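# Place the C-marked box in the tote by the door

## Task

Find the box whose top face shows the letter C and set only that box inside the tote near the door, resting fully within the tote's rim with no part over the edge. The robot must not tip over or be left leaning, or the task fails.

## Robot and tools

ROBOT. TidyBot++: a mobile base (0.54 m long, 0.50 m wide, 0.38 m high) on four powered casters, carrying one seven-joint arm with a two-finger gripper. The shoulder sits 0.12 m ahead of the base centre and 0.68 m off the floor. Segments: upper arm 0.42 m, forearm 0.31 m, hand 0.31 m. Cameras: base_camera and wrist_camera (the latter looks along the hand). The arm begins folded, hand pointing down, poking up to 0.08 m past the base front.

FRAMES. All positions are in metres. Base frame: origin on the floor below the base centre, x forward, y left, z up. hand_pose reports, in this frame, the point midway between the finger pads; the hand's own z axis runs along the fingers and the fingers close along its y axis. base_odometry is in the odometry frame (the base frame as it was at the start), counts wheel rotation only, so slip looks like travel; heading is in rad, left positive, -3.142 to 3.142. base_tilt is in degrees, forward and right positive.

move. One action per call, with one arm, so every argument is a single object or list.
- base: an object of relative offsets measured from where the base is when the command begins. translate_m: metres, forward positive, -2 to 2. strafe_m: metres, left positive, -2 to 2. rotate_rad: radians, counter-clockwise from above positive, -6.3 to 6.3.
- joints: absolute targets keyed by name. joint_1_rad: unlimited, positive turns the arm clockwise from above (opposite to heading). joint_2_rad: -2.249 to 2.249, 0 means upper arm vertical, positive leans forward. joint_3_rad: unlimited. joint_4_rad: -2.579 to 2.579, 0 is straight; with joint_3_rad at 3.14, negative folds the forearm forward. joint_5_rad: unlimited. joint_6_rad: -2.099 to 2.099; negative tips the hand forward (joint_3_rad 3.14, joint_5_rad 0). joint_7_rad: unlimited; with the hand down, positive is counter-clockwise from above, and 1.57 makes the fingers open toward left and right. Unlimited joints go the short way, so turn in steps below half a revolution. gripper_pos: 0 (open) to 1 (closed); the pad gap is roughly 85 x (1 - gripper_pos) mm. Done tolerances: 0.039 rad for joints 1-4, 0.095 rad for 5-7, 0.03 for the gripper.
- target: seven numbers [x, y, z, qw, qx, qy, qz], an absolute hand pose in the base frame, metres plus unit quaternion, matching hand_pose. Alongside target, joints may hold only gripper_pos.
- speeds: caps on this action only. translate_m and strafe_m 0.05 to 0.5 m/s (give one of them when both move the base); rotate_rad 0.1 to 1.57 rad/s.
- cameras: list of base_camera, wrist_camera or all; omitted means all, [] means none.
- blocking: true/omitted waits until everything rests; false returns in about 0.5 s while motion continues.
Unknown keys make the call invalid; out-of-range numbers get it refused. No action runs past 15 s; base moves time out after 14 s.

wait: seconds (0 to 10) plus optional cameras; commands nothing and reports state. stop: optional cameras; brakes all running motion. zoom_image: camera (base_camera or wrist_camera) and region [x0, y0, x1, y1] in pixels, origin top-left, at most 504 x 504. finished_scene: scene, the number of the current scene; it ends the scene for good, and the box must stay in place without the robot.

RESULTS. The move line reads done, or the worst status among motions. base_status, joint_status and hand_status can say moving, done, off_target (rested away from target, maybe still pressing), stopped, contact_stop, time_out, not_followed (a safety check held the targets back), torque_fault or limit_stop_at_motor_heat. hand_status is done within 10 mm and 2 degrees; most hand moves finish off_target within about 3 cm. hand_target is where the hand would sit with every joint at its target. motor_effort gives percent of maximum, peak in brackets. on_its_own lists uncommanded behaviour. pictures names the order of the images. Warnings: joint command not followed / pose unreachable with cause:, ARM HIT, MOTOR HOT, OVER-TEMPERATURE FAULT. A refused call or an uncommanded stop cancels the remaining move, wait and finished_scene calls of the same reply. The simulation keeps running while a reply is being written.

PRACTICE. To fix a hand position, add (wanted minus measured hand_pose) to the previous target's x, y, z. To keep a loaded hand still, resend hand_target as the target, not hand_pose. Held objects make the arm sag; never command a loaded joint to its current reading. Gripper at 1 ending off_target means something is between the fingers; done means it closed on nothing. A down-pointing hand reaches at most about 0.94 m high, only near the base. Avoid targets that point the hand forward, low and close to the base. The arm does not avoid obstacles and nothing keeps it off the base. Trust camera images over hand_pose, which can be off by a centimetre or two.

AVOID. Dropping the box, opening the gripper while it moves, slamming, shoving hard, or squeezing or wrenching the gripper. Torque faults (limits 104.5 N m for joints 1-4, 51.3 N m for 5-7) freeze the arm for 10 s. Driving or turning with the arm snagged above about 0.6 m, sideways swings of an outstretched arm, or reaching far from the folded pose over nearby furniture can topple the robot; backing away or retracting the arm straightens it. Long stretched or loaded holds overheat motors.

Each tool is called after "Request:" by a JSON object that holds its "op" and its "data".

## Session

Request:
{"op": "move", "data": {}}

Scene clock: 0.00 s.
base_odometry: x=+0.000 y=+0.000 heading=+0.000
base_tilt: forward=+0.1 right=-0.4
base_status: not commanded
joint_positions: joint_1_rad=+0.013 joint_2_rad=-0.372 joint_3_rad=+3.098 joint_4_rad=-2.542 joint_5_rad=-0.028 joint_6_rad=-0.862 joint_7_rad=+1.528 gripper_pos=+0.000
joint_status: not commanded
motor_effort: joint_1_rad=+0 joint_2_rad=-1 joint_3_rad=+0 joint_4_rad=+14 joint_5_rad=-1 joint_6_rad=+1 joint_7_rad=+0
hand_pose: x=+0.2589 y=+0.0103 z=+0.5866 quat_wxyz=(-0.005, +0.998, -0.016, +0.054) (m; base frame)
hand_target: x=+0.2589 y=+0.0103 z=+0.5866 quat_wxyz=(-0.005, +0.998, -0.016, +0.054) (m; base frame)
hand_status: not commanded
pictures: base_camera, wrist_camera
Images, in order (width x height): base_camera 644x364, wrist_camera 644x476.

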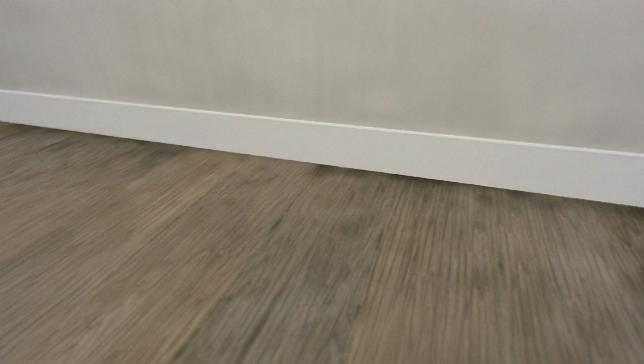

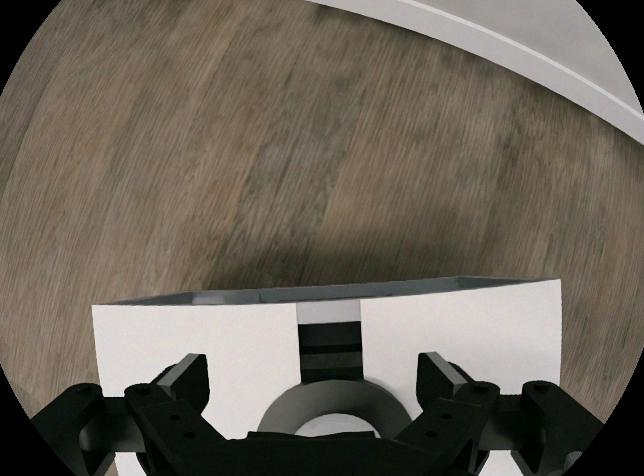

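Request:
{"op": "move", "data": {"base": {"rotate_rad": 0.9}}}

Request:
{"op": "move", "data": {"base": {"rotate_rad": 0.9}}}

Request:
{"op": "move", "data": {"base": {"rotate_rad": 0.9}}}

Request:
{"op": "move", "data": {"base": {"rotate_rad": 0.9}}}

Request:
{"op": "move", "data": {"base": {"rotate_rad": 0.9}}}

Request:
{"op": "move", "data": {"base": {"rotate_rad": 0.9}}}

Scene clock: 4.07 s.
move: done
base_odometry: x=+0.000 y=+0.000 heading=+0.899
base_tilt: forward=+0.1 right=-0.4
base_status: done
joint_positions: joint_1_rad=+0.013 joint_2_rad=-0.372 joint_3_rad=+3.098 joint_4_rad=-2.542 joint_5_rad=-0.028 joint_6_rad=-0.862 joint_7_rad=+1.528 gripper_pos=+0.000
motor_effort: joint_1_rad=+0(1) joint_2_rad=-1(2) joint_3_rad=+0(1) joint_4_rad=+14(14) joint_5_rad=+0(1) joint_6_rad=+1(1) joint_7_rad=+0(0)
hand_pose: x=+0.2589 y=+0.0103 z=+0.5866 quat_wxyz=(-0.005, +0.998, -0.016, +0.054) (m; base frame)
pictures: base_camera, wrist_camera

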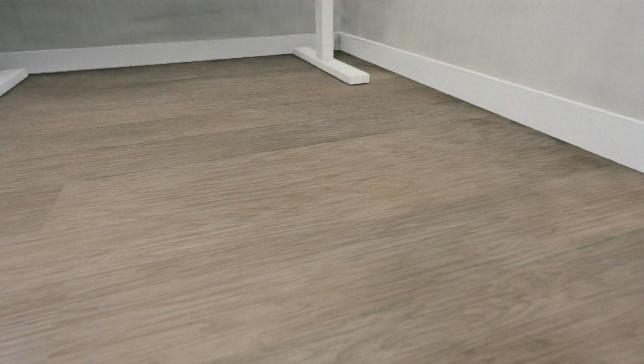

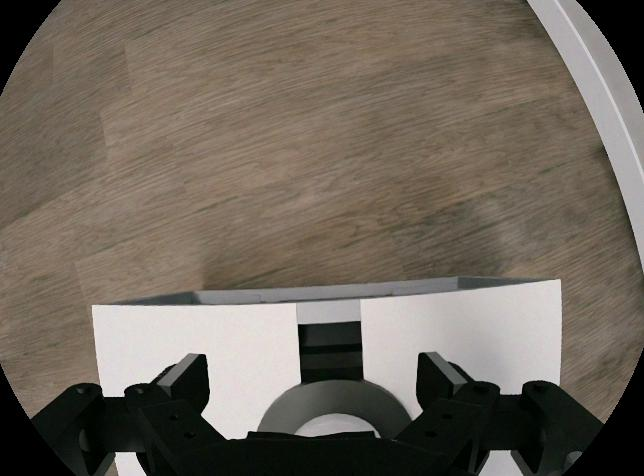

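Scene clock: 5.87 s.
move: done
base_odometry: x=+0.000 y=+0.000 heading=+1.798
base_tilt: forward=+0.0 right=-0.4
base_status: done
joint_positions: joint_1_rad=+0.013 joint_2_rad=-0.372 joint_3_rad=+3.098 joint_4_rad=-2.542 joint_5_rad=-0.028 joint_6_rad=-0.862 joint_7_rad=+1.528 gripper_pos=+0.000
motor_effort: joint_1_rad=+0(1) joint_2_rad=-1(2) joint_3_rad=+0(1) joint_4_rad=+14(14) joint_5_rad=-1(1) joint_6_rad=+1(1) joint_7_rad=+0(1)
hand_pose: x=+0.2589 y=+0.0103 z=+0.5866 quat_wxyz=(-0.005, +0.998, -0.016, +0.054) (m; base frame)
pictures: base_camera, wrist_camera

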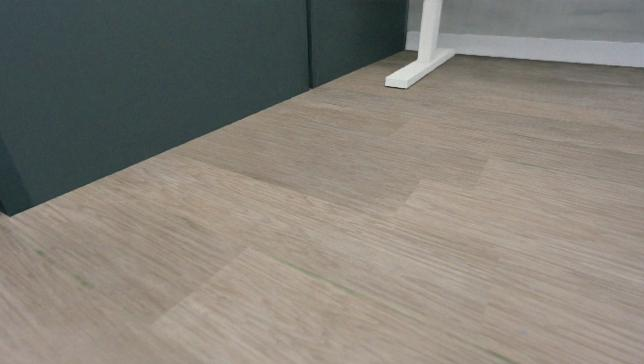

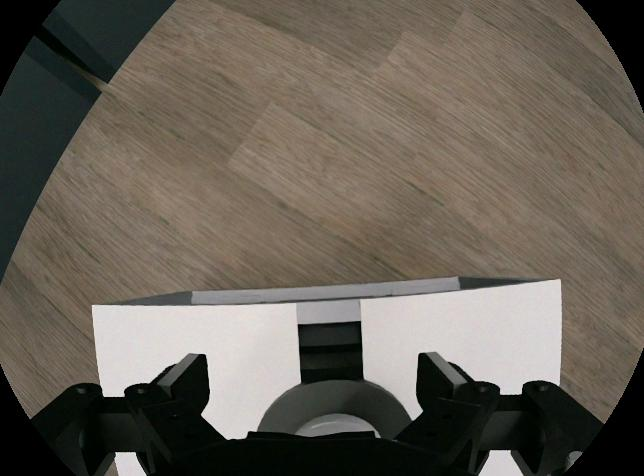

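Scene clock: 7.67 s.
move: done
base_odometry: x=+0.000 y=+0.000 heading=+2.696
base_tilt: forward=+0.0 right=-0.4
base_status: done
joint_positions: joint_1_rad=+0.013 joint_2_rad=-0.372 joint_3_rad=+3.098 joint_4_rad=-2.542 joint_5_rad=-0.028 joint_6_rad=-0.862 joint_7_rad=+1.528 gripper_pos=+0.000
motor_effort: joint_1_rad=+1(1) joint_2_rad=-1(2) joint_3_rad=+0(1) joint_4_rad=+14(14) joint_5_rad=+0(1) joint_6_rad=+1(1) joint_7_rad=+0(1)
hand_pose: x=+0.2589 y=+0.0103 z=+0.5866 quat_wxyz=(-0.005, +0.998, -0.016, +0.054) (m; base frame)
pictures: base_camera, wrist_camera

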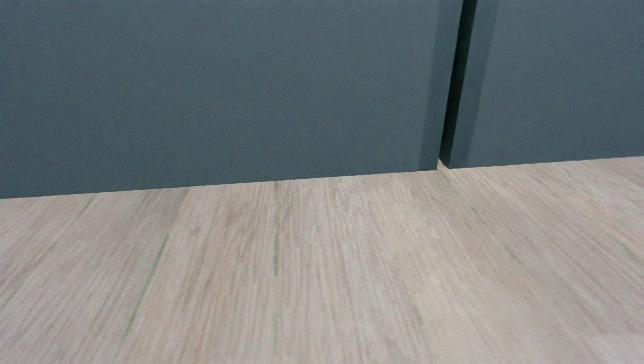

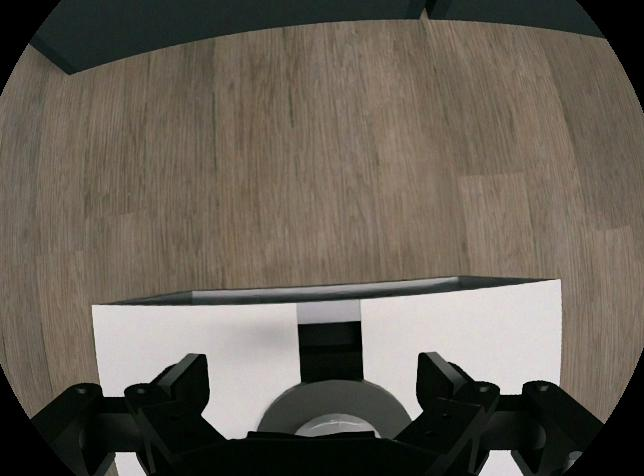

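Scene clock: 9.47 s.
move: done
base_odometry: x=+0.000 y=+0.000 heading=-2.688
base_tilt: forward=+0.0 right=-0.4
base_status: done
joint_positions: joint_1_rad=+0.013 joint_2_rad=-0.372 joint_3_rad=+3.098 joint_4_rad=-2.542 joint_5_rad=-0.028 joint_6_rad=-0.862 joint_7_rad=+1.528 gripper_pos=+0.000
motor_effort: joint_1_rad=+0(1) joint_2_rad=-1(2) joint_3_rad=-1(1) joint_4_rad=+14(14) joint_5_rad=+0(1) joint_6_rad=+1(1) joint_7_rad=+0(0)
hand_pose: x=+0.2589 y=+0.0103 z=+0.5866 quat_wxyz=(-0.005, +0.998, -0.016, +0.054) (m; base frame)
pictures: base_camera, wrist_camera

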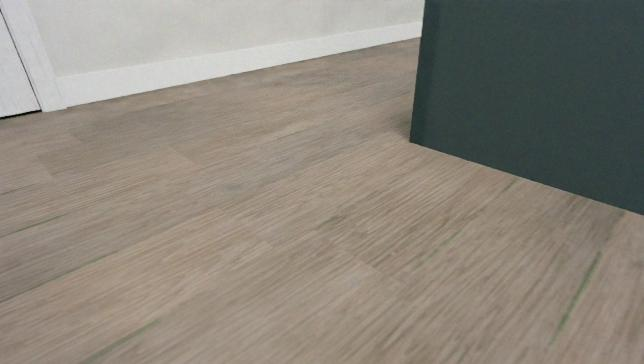

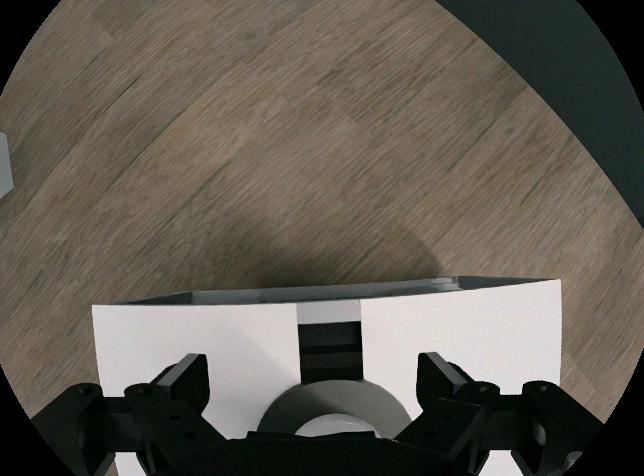

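Scene clock: 11.27 s.
move: done
base_odometry: x=+0.000 y=+0.000 heading=-1.789
base_tilt: forward=+0.1 right=-0.4
base_status: done
joint_positions: joint_1_rad=+0.013 joint_2_rad=-0.372 joint_3_rad=+3.098 joint_4_rad=-2.542 joint_5_rad=-0.028 joint_6_rad=-0.862 joint_7_rad=+1.528 gripper_pos=+0.000
motor_effort: joint_1_rad=+1(1) joint_2_rad=-1(2) joint_3_rad=+0(1) joint_4_rad=+14(14) joint_5_rad=+0(1) joint_6_rad=+1(1) joint_7_rad=+0(1)
hand_pose: x=+0.2589 y=+0.0103 z=+0.5866 quat_wxyz=(-0.005, +0.998, -0.016, +0.054) (m; base frame)
pictures: base_camera, wrist_camera

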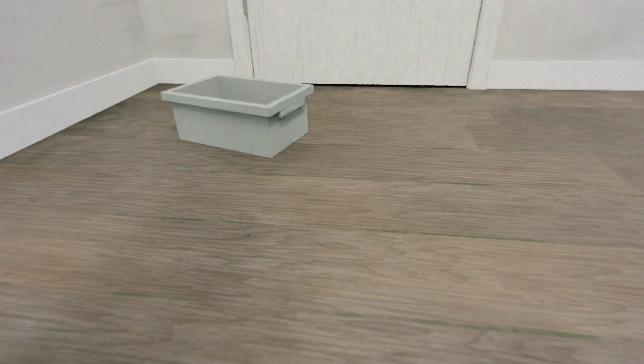

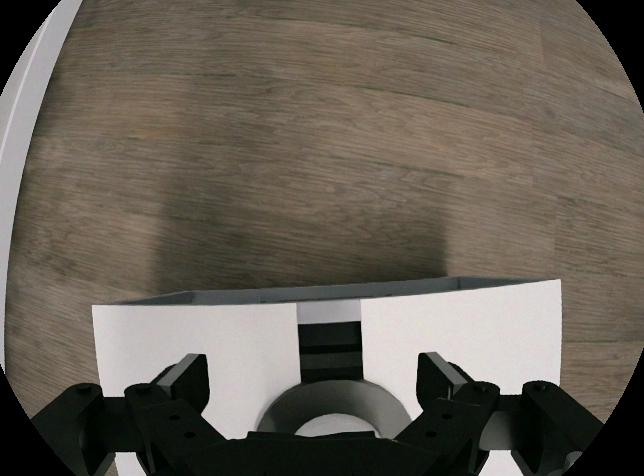

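Scene clock: 13.07 s.
move: done
base_odometry: x=+0.000 y=+0.000 heading=-0.891
base_tilt: forward=+0.1 right=-0.4
base_status: done
joint_positions: joint_1_rad=+0.013 joint_2_rad=-0.372 joint_3_rad=+3.098 joint_4_rad=-2.542 joint_5_rad=-0.028 joint_6_rad=-0.862 joint_7_rad=+1.528 gripper_pos=+0.000
motor_effort: joint_1_rad=+1(1) joint_2_rad=-1(2) joint_3_rad=+0(1) joint_4_rad=+14(14) joint_5_rad=+0(1) joint_6_rad=+1(1) joint_7_rad=+0(0)
hand_pose: x=+0.2589 y=+0.0103 z=+0.5866 quat_wxyz=(-0.005, +0.998, -0.016, +0.054) (m; base frame)
pictures: base_camera, wrist_camera

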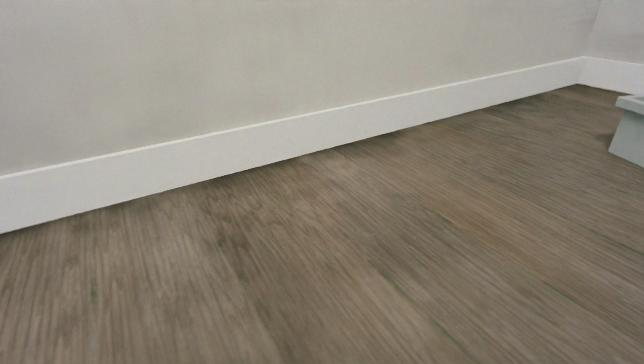

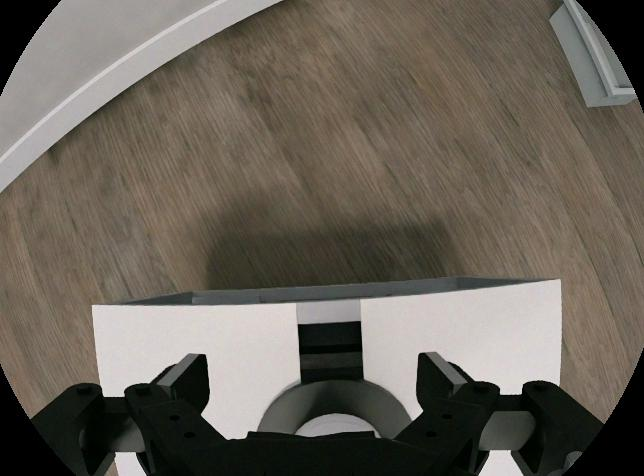

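Request:
{"op": "move", "data": {"joints": {"joint_2_rad": -0.6, "joint_4_rad": -1.5, "joint_6_rad": -0.9}, "base": {"rotate_rad": 1.8}}}

Request:
{"op": "move", "data": {"base": {"rotate_rad": 0.7}, "cameras": ["wrist_camera"]}}

Request:
{"op": "move", "data": {"base": {"rotate_rad": 0.7}, "cameras": ["wrist_camera"]}}

Request:
{"op": "move", "data": {"base": {"rotate_rad": 0.7}, "cameras": ["wrist_camera"]}}

Scene clock: 23.60 s.
move: done
base_odometry: x=+0.000 y=+0.000 heading=+0.908
base_tilt: forward=+0.0 right=-0.4
base_status: done
joint_positions: joint_1_rad=+0.013 joint_2_rad=-0.581 joint_3_rad=+3.098 joint_4_rad=-1.512 joint_5_rad=-0.028 joint_6_rad=-0.862 joint_7_rad=+1.528 gripper_pos=+0.000
joint_status: all done
motor_effort: joint_1_rad=+0(2) joint_2_rad=+2(7) joint_3_rad=+1(2) joint_4_rad=+18(20) joint_5_rad=+0(1) joint_6_rad=+8(9) joint_7_rad=+0(0)
hand_pose: x=+0.4429 y=+0.0268 z=+1.1524 quat_wxyz=(-0.025, +0.781, -0.001, +0.624) (m; base frame)
pictures: base_camera, wrist_camera

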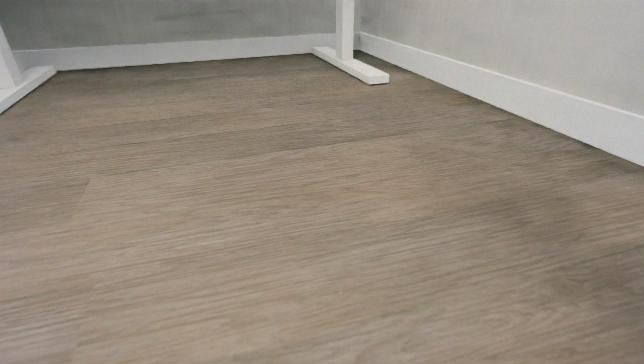

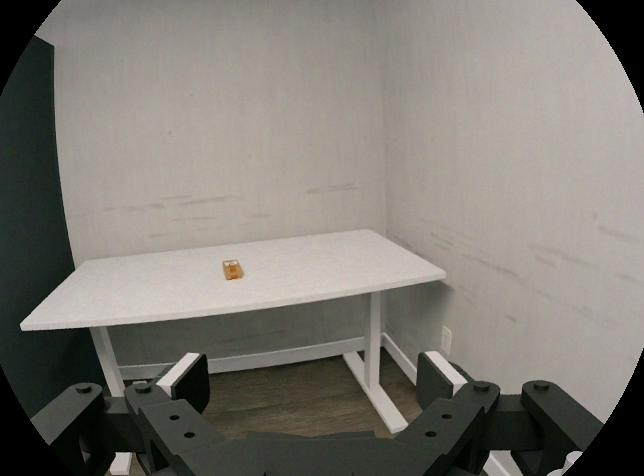

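Scene clock: 25.23 s.
move: done
base_odometry: x=+0.000 y=+0.000 heading=+1.607
base_tilt: forward=+0.0 right=-0.5
base_status: done
joint_positions: joint_1_rad=+0.013 joint_2_rad=-0.581 joint_3_rad=+3.098 joint_4_rad=-1.512 joint_5_rad=-0.028 joint_6_rad=-0.862 joint_7_rad=+1.528 gripper_pos=+0.000
motor_effort: joint_1_rad=+0(1) joint_2_rad=+2(2) joint_3_rad=+0(2) joint_4_rad=+18(19) joint_5_rad=-1(1) joint_6_rad=+8(9) joint_7_rad=+0(1)
hand_pose: x=+0.4429 y=+0.0269 z=+1.1524 quat_wxyz=(-0.025, +0.781, -0.001, +0.624) (m; base frame)
pictures: wrist_camera

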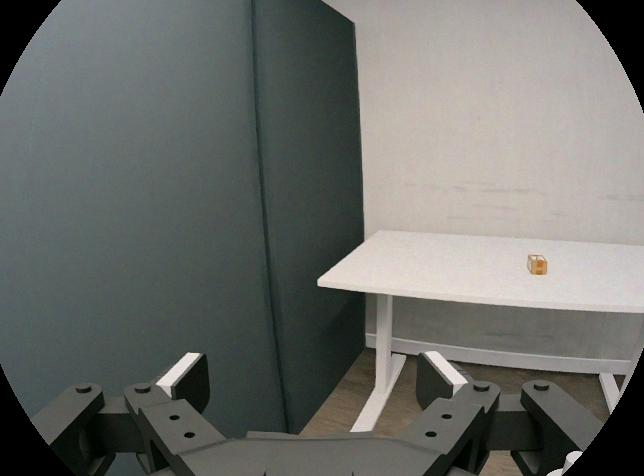

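Scene clock: 26.87 s.
move: done
base_odometry: x=+0.000 y=+0.000 heading=+2.306
base_tilt: forward=+0.0 right=-0.4
base_status: done
joint_positions: joint_1_rad=+0.013 joint_2_rad=-0.581 joint_3_rad=+3.098 joint_4_rad=-1.512 joint_5_rad=-0.028 joint_6_rad=-0.862 joint_7_rad=+1.528 gripper_pos=+0.000
motor_effort: joint_1_rad=+0(2) joint_2_rad=+1(2) joint_3_rad=+0(2) joint_4_rad=+18(19) joint_5_rad=-1(1) joint_6_rad=+8(9) joint_7_rad=+0(0)
hand_pose: x=+0.4429 y=+0.0269 z=+1.1524 quat_wxyz=(-0.025, +0.781, -0.001, +0.624) (m; base frame)
pictures: wrist_camera

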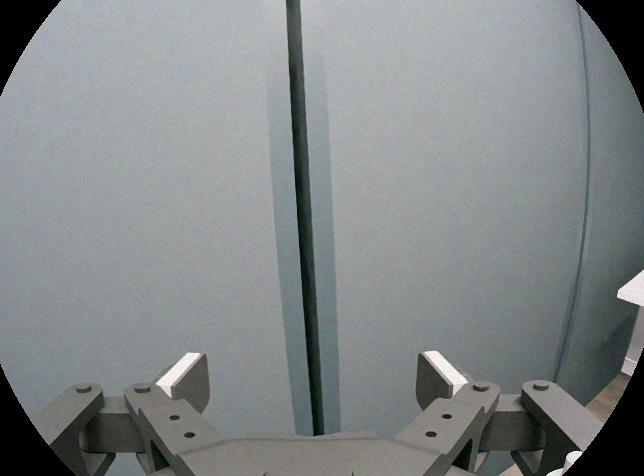

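Scene clock: 28.50 s.
move: done
base_odometry: x=+0.000 y=+0.000 heading=+3.005
base_tilt: forward=+0.1 right=-0.4
base_status: done
joint_positions: joint_1_rad=+0.013 joint_2_rad=-0.581 joint_3_rad=+3.098 joint_4_rad=-1.512 joint_5_rad=-0.028 joint_6_rad=-0.862 joint_7_rad=+1.528 gripper_pos=+0.000
motor_effort: joint_1_rad=+0(2) joint_2_rad=+1(2) joint_3_rad=+1(2) joint_4_rad=+18(19) joint_5_rad=+0(1) joint_6_rad=+8(9) joint_7_rad=+0(0)
hand_pose: x=+0.4429 y=+0.0269 z=+1.1524 quat_wxyz=(-0.025, +0.781, -0.001, +0.624) (m; base frame)
pictures: wrist_camera

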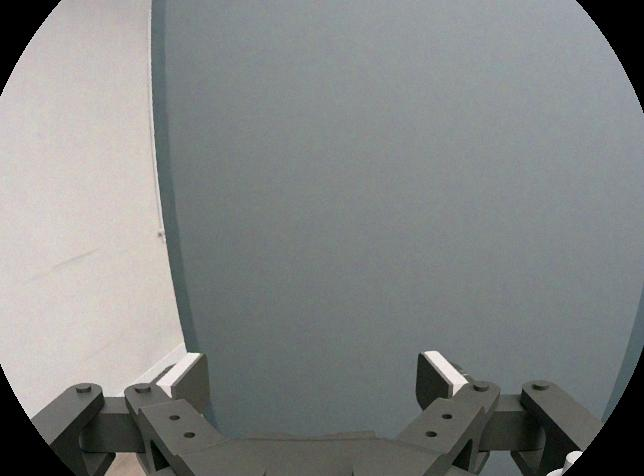

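Request:
{"op": "move", "data": {"base": {"rotate_rad": -1.8}, "cameras": ["wrist_camera"]}}

Request:
{"op": "zoom_image", "data": {"camera": "wrist_camera", "region": [300, 200, 460, 320]}}

Scene clock: 33.27 s.
move: done
base_odometry: x=+0.000 y=+0.000 heading=+1.206
base_tilt: forward=+0.1 right=-0.4
base_status: done
joint_positions: joint_1_rad=+0.013 joint_2_rad=-0.581 joint_3_rad=+3.098 joint_4_rad=-1.512 joint_5_rad=-0.028 joint_6_rad=-0.862 joint_7_rad=+1.528 gripper_pos=+0.000
motor_effort: joint_1_rad=+1(2) joint_2_rad=+2(3) joint_3_rad=+0(2) joint_4_rad=+18(19) joint_5_rad=-1(1) joint_6_rad=+8(9) joint_7_rad=+0(0)
hand_pose: x=+0.4429 y=+0.0269 z=+1.1524 quat_wxyz=(-0.025, +0.781, -0.001, +0.624) (m; base frame)
pictures: wrist_camera

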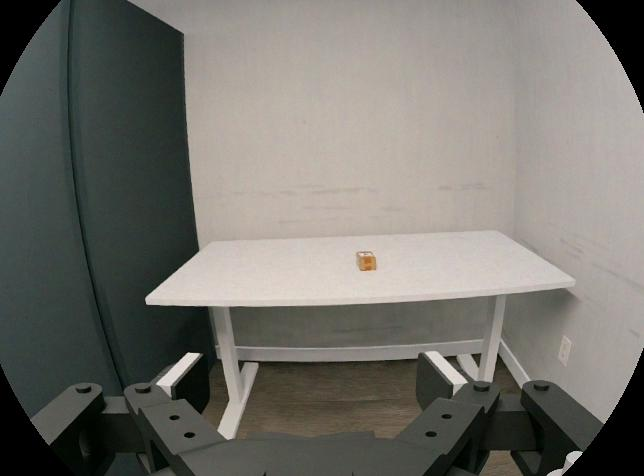

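Scaled by 3.150.

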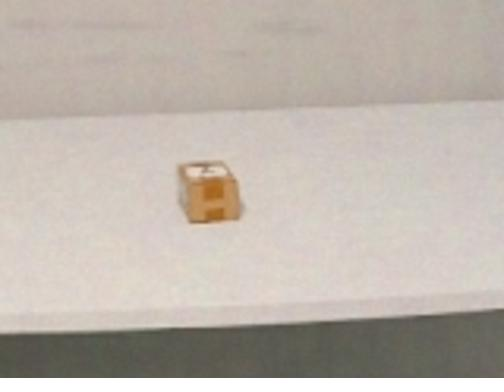

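Request:
{"op": "move", "data": {"base": {"translate_m": 0.5, "rotate_rad": 0.0}, "cameras": ["wrist_camera"]}}

Request:
{"op": "zoom_image", "data": {"camera": "wrist_camera", "region": [320, 200, 480, 320]}}

Scene clock: 41.57 s.
move: done
base_odometry: x=+0.179 y=+0.467 heading=+1.205
base_tilt: forward=+0.1 right=-0.4
base_status: done
joint_positions: joint_1_rad=+0.013 joint_2_rad=-0.587 joint_3_rad=+3.098 joint_4_rad=-1.511 joint_5_rad=-0.028 joint_6_rad=-0.862 joint_7_rad=+1.528 gripper_pos=+0.000
motor_effort: joint_1_rad=+1(1) joint_2_rad=+1(6) joint_3_rad=+1(1) joint_4_rad=+18(20) joint_5_rad=-1(1) joint_6_rad=+8(9) joint_7_rad=+0(0)
hand_pose: x=+0.4399 y=+0.0269 z=+1.1549 quat_wxyz=(-0.025, +0.779, +0.000, +0.627) (m; base frame)
pictures: wrist_camera

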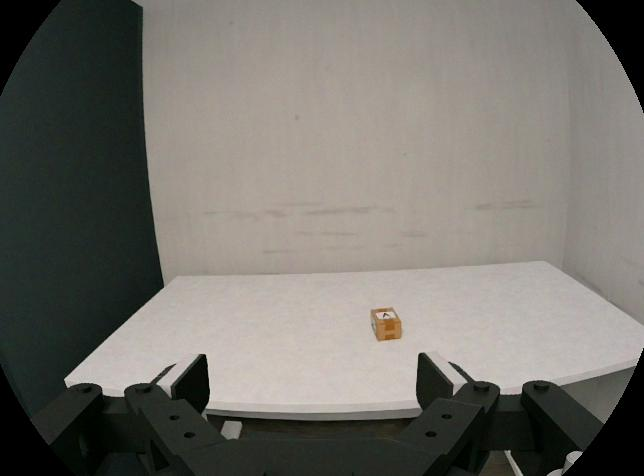

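Scaled by 3.150.

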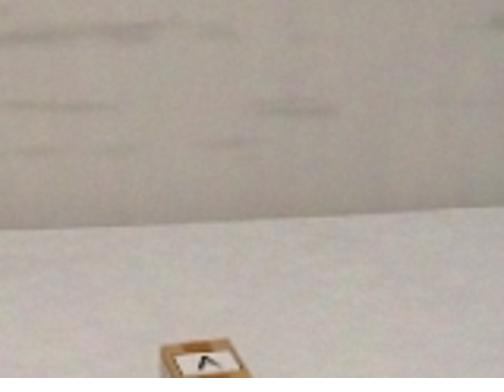

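Request:
{"op": "zoom_image", "data": {"camera": "wrist_camera", "region": [355, 295, 415, 345]}}

Scaled by 8.400.

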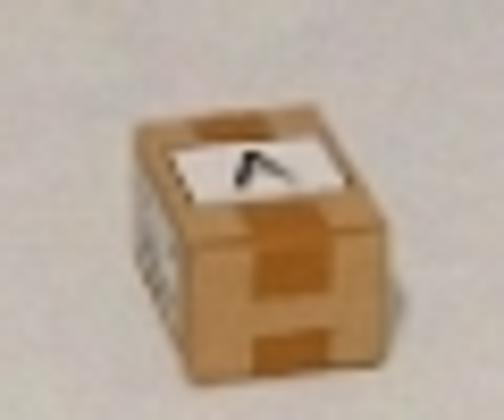

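Request:
{"op": "move", "data": {"base": {"translate_m": 0.3, "strafe_m": -0.15}, "joints": {"joint_2_rad": -0.6, "joint_4_rad": -1.5, "joint_6_rad": -1.5}}}

Request:
{"op": "zoom_image", "data": {"camera": "wrist_camera", "region": [260, 220, 420, 340]}}

Scene clock: 50.07 s.
move: done
base_odometry: x=+0.426 y=+0.694 heading=+1.206
base_tilt: forward=+0.1 right=-0.4
base_status: done
joint_positions: joint_1_rad=+0.013 joint_2_rad=-0.589 joint_3_rad=+3.098 joint_4_rad=-1.504 joint_5_rad=-0.028 joint_6_rad=-1.426 joint_7_rad=+1.528 gripper_pos=+0.000
joint_status: all done
motor_effort: joint_1_rad=+1(1) joint_2_rad=+3(7) joint_3_rad=+0(3) joint_4_rad=+17(18) joint_5_rad=-1(1) joint_6_rad=+6(9) joint_7_rad=+0(0)
hand_pose: x=+0.3570 y=+0.0234 z=+1.0060 quat_wxyz=(-0.015, +0.921, -0.001, +0.389) (m; base frame)
pictures: base_camera, wrist_camera

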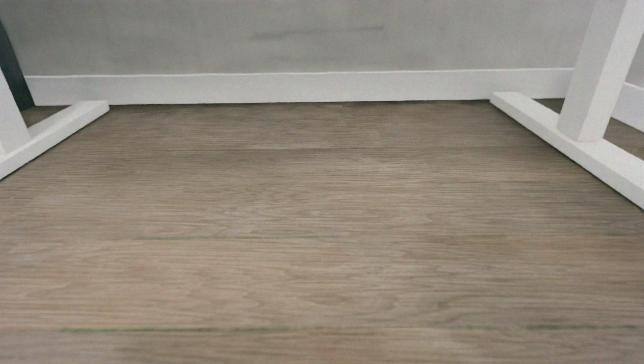

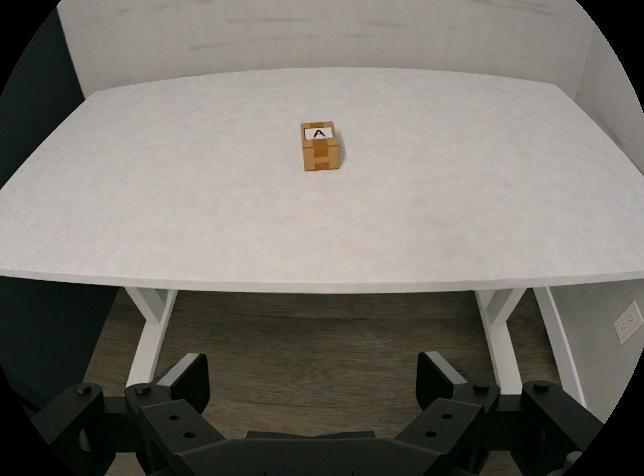

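Scaled by 3.150.

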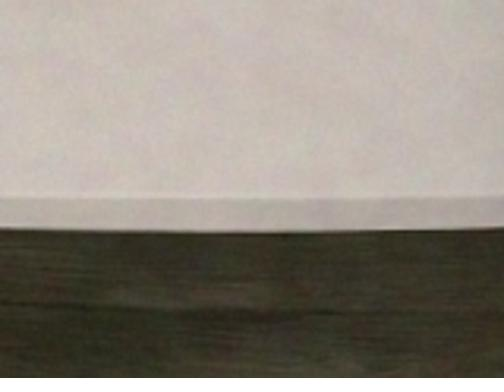

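Request:
{"op": "zoom_image", "data": {"camera": "wrist_camera", "region": [290, 110, 350, 180]}}

Scaled by 7.200.

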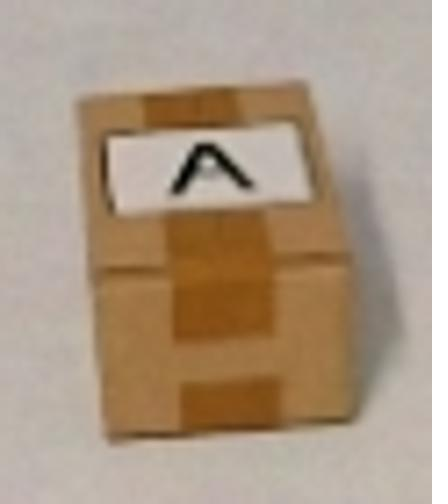

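Request:
{"op": "move", "data": {"base": {"translate_m": -0.8, "strafe_m": 0.15}, "joints": {"joint_2_rad": -0.6, "joint_4_rad": -1.5, "joint_6_rad": -1.0}, "cameras": []}}

Request:
{"op": "move", "data": {"base": {"rotate_rad": 2.5}}}

Request:
{"op": "move", "data": {"base": {"translate_m": 0.5}}}

Scene clock: 64.90 s.
move: done
base_odometry: x=+0.000 y=+0.000 heading=+1.206
base_tilt: forward=+0.0 right=-0.5
base_status: done
joint_positions: joint_1_rad=+0.013 joint_2_rad=-0.596 joint_3_rad=+3.098 joint_4_rad=-1.503 joint_5_rad=-0.028 joint_6_rad=-1.065 joint_7_rad=+1.528 gripper_pos=+0.000
joint_status: all done
motor_effort: joint_1_rad=+0(1) joint_2_rad=+2(7) joint_3_rad=+1(1) joint_4_rad=+18(19) joint_5_rad=+0(1) joint_6_rad=+8(8) joint_7_rad=+0(1)
hand_pose: x=+0.4162 y=+0.0262 z=+1.1012 quat_wxyz=(-0.022, +0.834, +0.000, +0.551) (m; base frame)
pictures: none

Scene clock: 67.80 s.
move: done
base_odometry: x=+0.000 y=+0.000 heading=-2.578
base_tilt: forward=+0.1 right=-0.4
base_status: done
joint_positions: joint_1_rad=+0.013 joint_2_rad=-0.596 joint_3_rad=+3.098 joint_4_rad=-1.503 joint_5_rad=-0.028 joint_6_rad=-1.065 joint_7_rad=+1.528 gripper_pos=+0.000
motor_effort: joint_1_rad=+0(2) joint_2_rad=+3(4) joint_3_rad=+0(2) joint_4_rad=+18(18) joint_5_rad=+0(2) joint_6_rad=+8(8) joint_7_rad=+0(1)
hand_pose: x=+0.4162 y=+0.0262 z=+1.1012 quat_wxyz=(-0.022, +0.834, +0.000, +0.551) (m; base frame)
pictures: base_camera, wrist_camera

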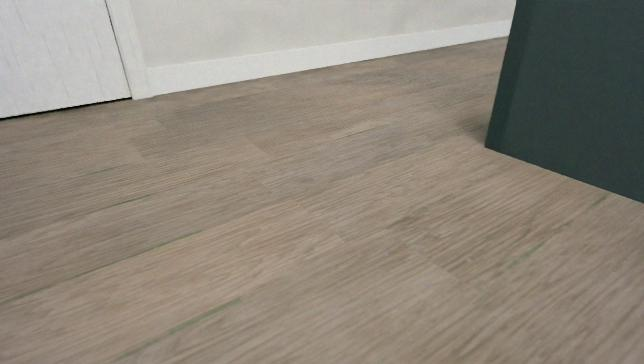

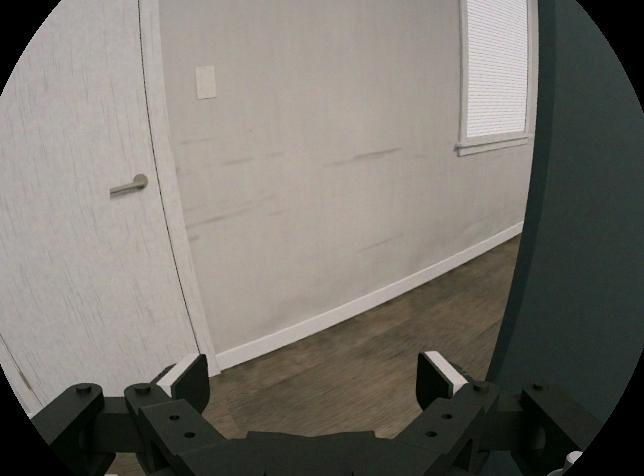

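Scene clock: 70.00 s.
move: done
base_odometry: x=-0.422 y=-0.267 heading=-2.577
base_tilt: forward=+0.1 right=-0.4
base_status: done
joint_positions: joint_1_rad=+0.013 joint_2_rad=-0.591 joint_3_rad=+3.098 joint_4_rad=-1.503 joint_5_rad=-0.028 joint_6_rad=-1.065 joint_7_rad=+1.528 gripper_pos=+0.000
motor_effort: joint_1_rad=+0(1) joint_2_rad=+2(8) joint_3_rad=+0(2) joint_4_rad=+18(19) joint_5_rad=+0(1) joint_6_rad=+8(8) joint_7_rad=+0(0)
hand_pose: x=+0.4182 y=+0.0262 z=+1.0998 quat_wxyz=(-0.022, +0.835, +0.000, +0.549) (m; base frame)
pictures: base_camera, wrist_camera

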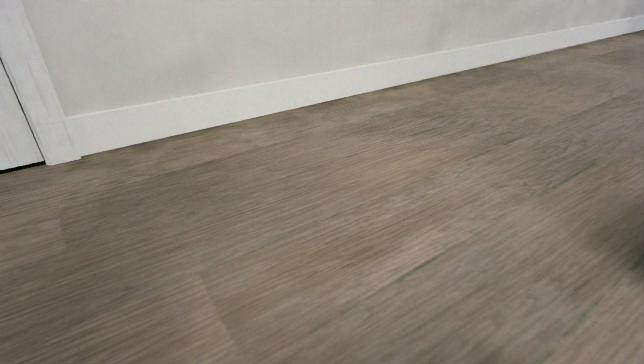

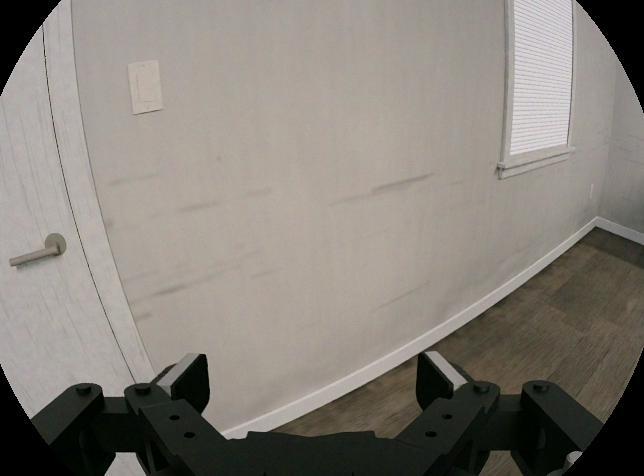

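Request:
{"op": "move", "data": {"base": {"rotate_rad": -0.6}}}

Scene clock: 73.87 s.
move: done
base_odometry: x=-0.422 y=-0.267 heading=+3.107
base_tilt: forward=+0.1 right=-0.5
base_status: done
joint_positions: joint_1_rad=+0.013 joint_2_rad=-0.591 joint_3_rad=+3.098 joint_4_rad=-1.503 joint_5_rad=-0.028 joint_6_rad=-1.065 joint_7_rad=+1.528 gripper_pos=+0.000
motor_effort: joint_1_rad=+1(1) joint_2_rad=+2(3) joint_3_rad=+0(2) joint_4_rad=+18(18) joint_5_rad=+0(1) joint_6_rad=+8(8) joint_7_rad=+0(1)
hand_pose: x=+0.4182 y=+0.0262 z=+1.0998 quat_wxyz=(-0.022, +0.835, +0.000, +0.549) (m; base frame)
pictures: base_camera, wrist_camera

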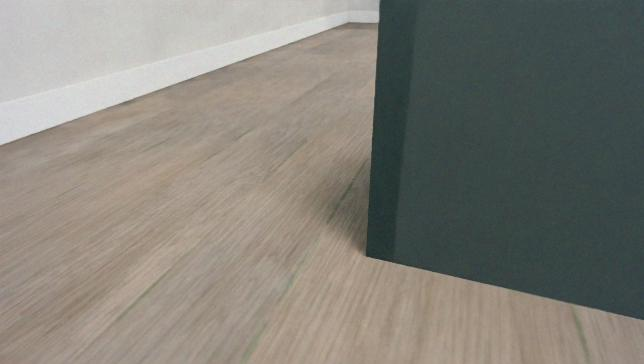

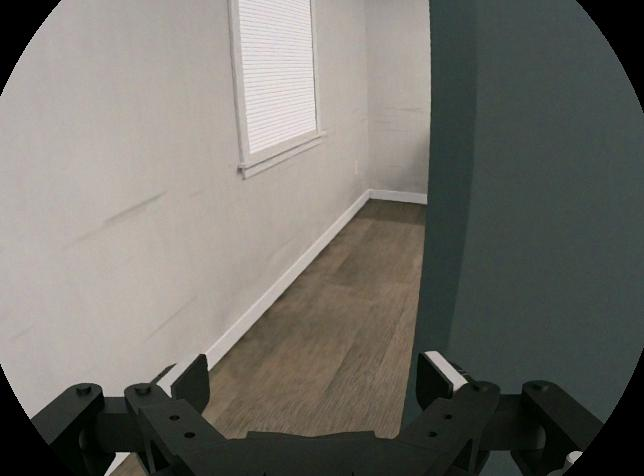

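Request:
{"op": "move", "data": {"base": {"rotate_rad": -0.33}, "cameras": []}}

Request:
{"op": "move", "data": {"base": {"strafe_m": 0.38}}}

Scene clock: 85.43 s.
move: done
base_odometry: x=-0.422 y=-0.267 heading=+2.778
base_tilt: forward=+0.1 right=-0.5
base_status: done
joint_positions: joint_1_rad=+0.013 joint_2_rad=-0.591 joint_3_rad=+3.098 joint_4_rad=-1.503 joint_5_rad=-0.028 joint_6_rad=-1.065 joint_7_rad=+1.528 gripper_pos=+0.000
motor_effort: joint_1_rad=+1(1) joint_2_rad=+3(3) joint_3_rad=+0(2) joint_4_rad=+18(18) joint_5_rad=+0(1) joint_6_rad=+8(8) joint_7_rad=+0(0)
hand_pose: x=+0.4182 y=+0.0262 z=+1.0998 quat_wxyz=(-0.022, +0.835, +0.000, +0.549) (m; base frame)
pictures: none

Scene clock: 87.50 s.
move: done
base_odometry: x=-0.558 y=-0.622 heading=+2.777
base_tilt: forward=+0.1 right=-0.5
base_status: done
joint_positions: joint_1_rad=+0.013 joint_2_rad=-0.591 joint_3_rad=+3.097 joint_4_rad=-1.503 joint_5_rad=-0.028 joint_6_rad=-1.065 joint_7_rad=+1.528 gripper_pos=+0.000
motor_effort: joint_1_rad=+0(1) joint_2_rad=+2(4) joint_3_rad=+0(3) joint_4_rad=+18(18) joint_5_rad=+0(2) joint_6_rad=+8(8) joint_7_rad=+0(1)
hand_pose: x=+0.4181 y=+0.0267 z=+1.0998 quat_wxyz=(-0.022, +0.835, +0.000, +0.549) (m; base frame)
pictures: base_camera, wrist_camera

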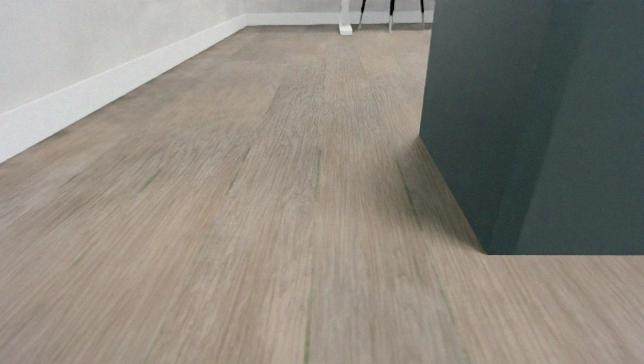

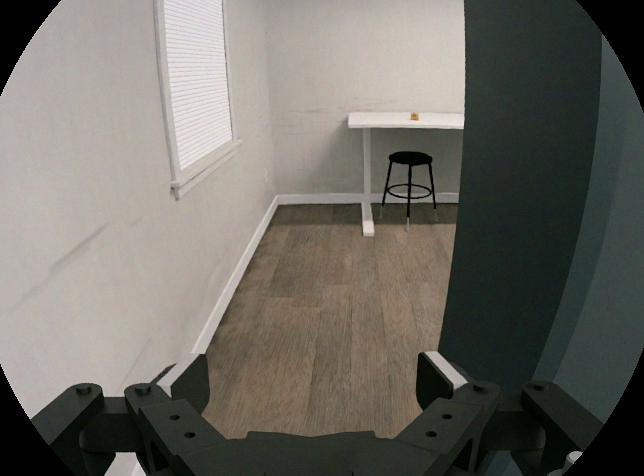

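Request:
{"op": "move", "data": {"base": {"strafe_m": 0.19}, "cameras": ["base_camera"]}}

Scene clock: 94.53 s.
move: done
base_odometry: x=-0.625 y=-0.800 heading=+2.776
base_tilt: forward=+0.1 right=-0.5
base_status: done
joint_positions: joint_1_rad=+0.013 joint_2_rad=-0.591 joint_3_rad=+3.096 joint_4_rad=-1.503 joint_5_rad=-0.028 joint_6_rad=-1.065 joint_7_rad=+1.528 gripper_pos=+0.000
motor_effort: joint_1_rad=+0(1) joint_2_rad=+2(3) joint_3_rad=+0(3) joint_4_rad=+18(18) joint_5_rad=-1(1) joint_6_rad=+8(8) joint_7_rad=+0(1)
hand_pose: x=+0.4181 y=+0.0272 z=+1.0998 quat_wxyz=(-0.022, +0.836, +0.001, +0.549) (m; base frame)
pictures: base_camera

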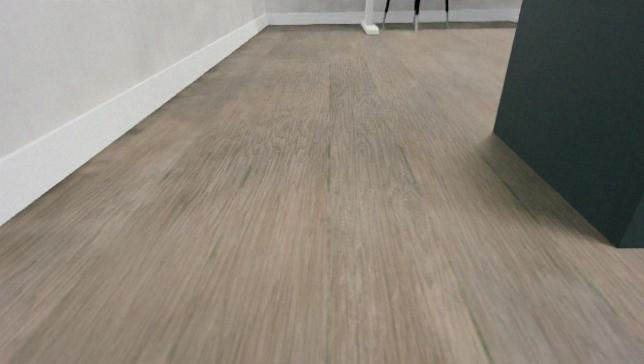

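Request:
{"op": "move", "data": {"base": {"translate_m": 1.6}}}

Request:
{"op": "zoom_image", "data": {"camera": "wrist_camera", "region": [320, 80, 640, 240]}}

Scene clock: 102.47 s.
move: done
base_odometry: x=-2.120 y=-0.228 heading=+2.776
base_tilt: forward=+0.1 right=-0.4
base_status: done
joint_positions: joint_1_rad=+0.013 joint_2_rad=-0.593 joint_3_rad=+3.096 joint_4_rad=-1.503 joint_5_rad=-0.028 joint_6_rad=-1.065 joint_7_rad=+1.528 gripper_pos=+0.000
motor_effort: joint_1_rad=+1(1) joint_2_rad=+2(7) joint_3_rad=+0(1) joint_4_rad=+18(19) joint_5_rad=-1(1) joint_6_rad=+8(8) joint_7_rad=+0(1)
hand_pose: x=+0.4172 y=+0.0272 z=+1.1004 quat_wxyz=(-0.022, +0.835, +0.001, +0.550) (m; base frame)
pictures: base_camera, wrist_camera

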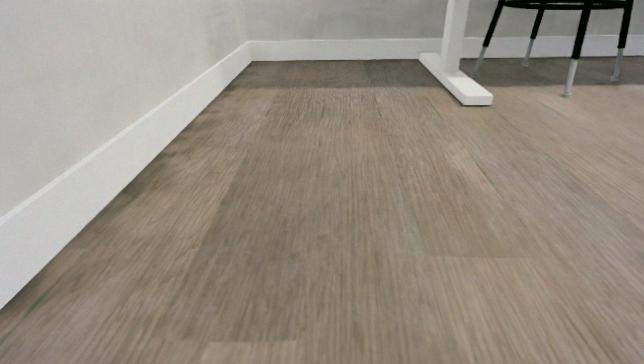

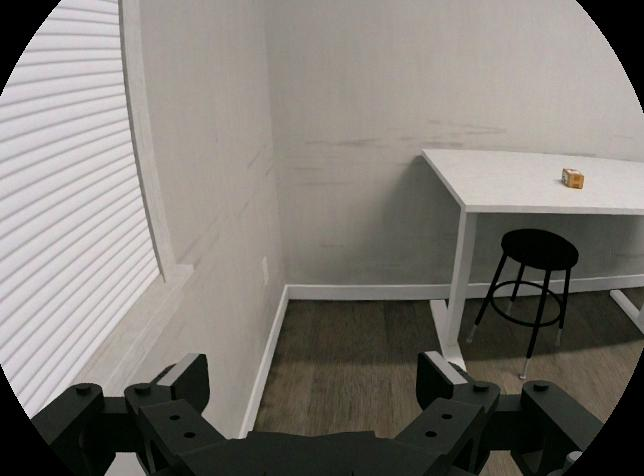

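Scaled by 1.575.

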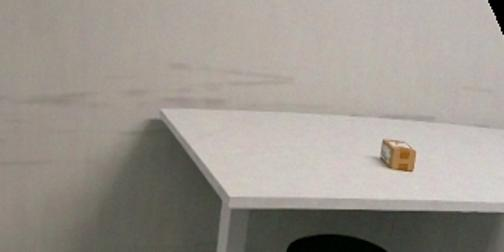

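Request:
{"op": "move", "data": {"base": {"rotate_rad": -0.7}}}

Request:
{"op": "move", "data": {"base": {"rotate_rad": -0.7}}}

Scene clock: 105.40 s.
move: done
base_odometry: x=-2.120 y=-0.228 heading=+2.078
base_tilt: forward=+0.1 right=-0.4
base_status: done
joint_positions: joint_1_rad=+0.013 joint_2_rad=-0.593 joint_3_rad=+3.096 joint_4_rad=-1.503 joint_5_rad=-0.028 joint_6_rad=-1.065 joint_7_rad=+1.528 gripper_pos=+0.000
motor_effort: joint_1_rad=+0(2) joint_2_rad=+3(3) joint_3_rad=+0(3) joint_4_rad=+18(18) joint_5_rad=+0(1) joint_6_rad=+8(8) joint_7_rad=+0(1)
hand_pose: x=+0.4172 y=+0.0272 z=+1.1004 quat_wxyz=(-0.022, +0.835, +0.001, +0.550) (m; base frame)
pictures: base_camera, wrist_camera

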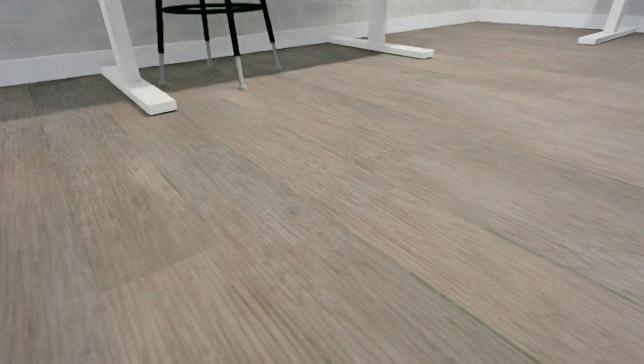

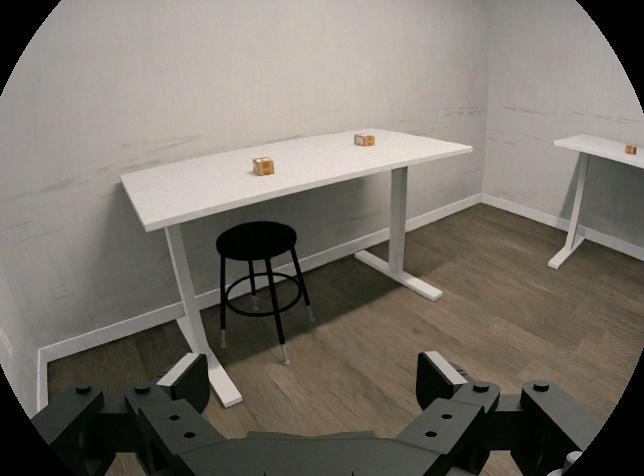

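Scene clock: 107.03 s.
move: done
base_odometry: x=-2.120 y=-0.228 heading=+1.379
base_tilt: forward=+0.0 right=-0.4
base_status: done
joint_positions: joint_1_rad=+0.013 joint_2_rad=-0.593 joint_3_rad=+3.096 joint_4_rad=-1.503 joint_5_rad=-0.028 joint_6_rad=-1.065 joint_7_rad=+1.528 gripper_pos=+0.000
motor_effort: joint_1_rad=+0(2) joint_2_rad=+3(3) joint_3_rad=+0(2) joint_4_rad=+18(18) joint_5_rad=+0(1) joint_6_rad=+8(8) joint_7_rad=+0(0)
hand_pose: x=+0.4172 y=+0.0271 z=+1.1004 quat_wxyz=(-0.022, +0.835, +0.001, +0.550) (m; base frame)
pictures: base_camera, wrist_camera

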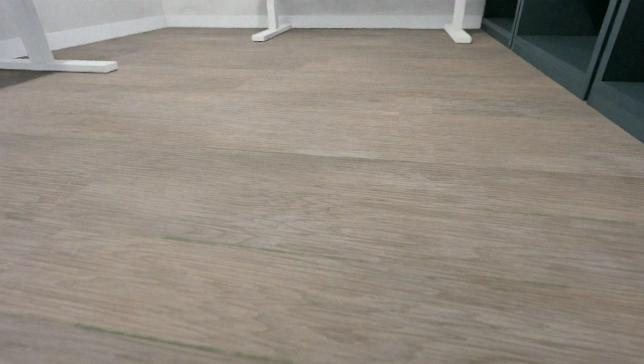

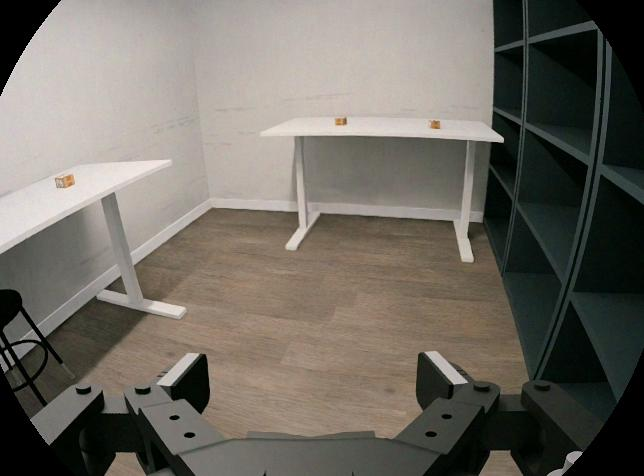

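Request:
{"op": "move", "data": {"base": {"translate_m": 1.8, "strafe_m": 0.7, "rotate_rad": 1.39}, "joints": {"joint_2_rad": 0.0, "joint_4_rad": -0.3, "joint_6_rad": -1.75}}}

Scene clock: 135.27 s.
move: time_out
base_odometry: x=-2.450 y=+1.598 heading=+2.768
base_tilt: forward=+0.0 right=-0.4
base_status: translate_m time_out (by the wheels' count: +1.729 of +1.800); strafe_m time_out (by the wheels' count: +0.672 of +0.700); the other done
joint_positions: joint_1_rad=+0.014 joint_2_rad=-0.003 joint_3_rad=+3.098 joint_4_rad=-0.310 joint_5_rad=-0.028 joint_6_rad=-1.677 joint_7_rad=+1.528 gripper_pos=+0.000
joint_status: all done
motor_effort: joint_1_rad=+1(8) joint_2_rad=-11(24) joint_3_rad=-1(9) joint_4_rad=+10(20) joint_5_rad=+0(7) joint_6_rad=+8(10) joint_7_rad=+0(1)
hand_pose: x=+0.4968 y=+0.0215 z=+1.2770 quat_wxyz=(-0.031, +0.837, +0.004, +0.546) (m; base frame)
pictures: base_camera, wrist_camera

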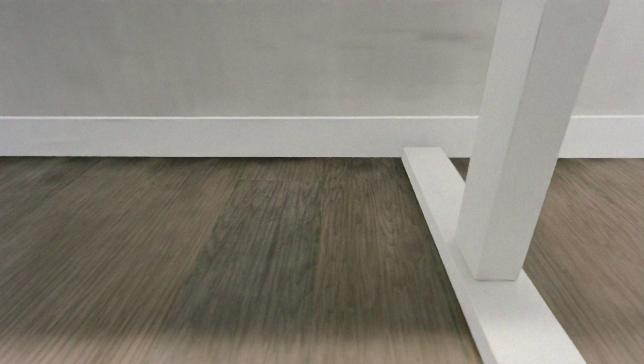

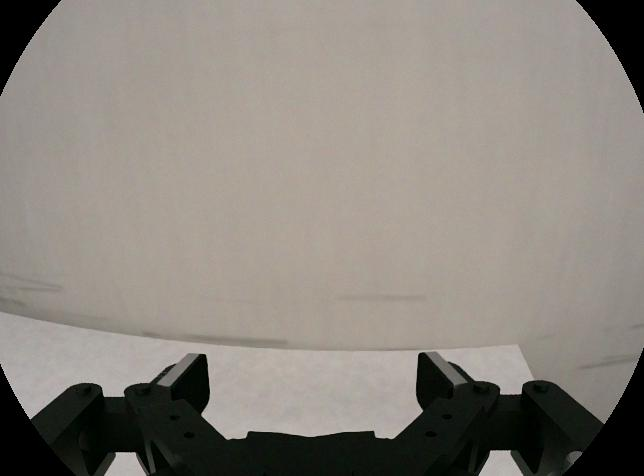

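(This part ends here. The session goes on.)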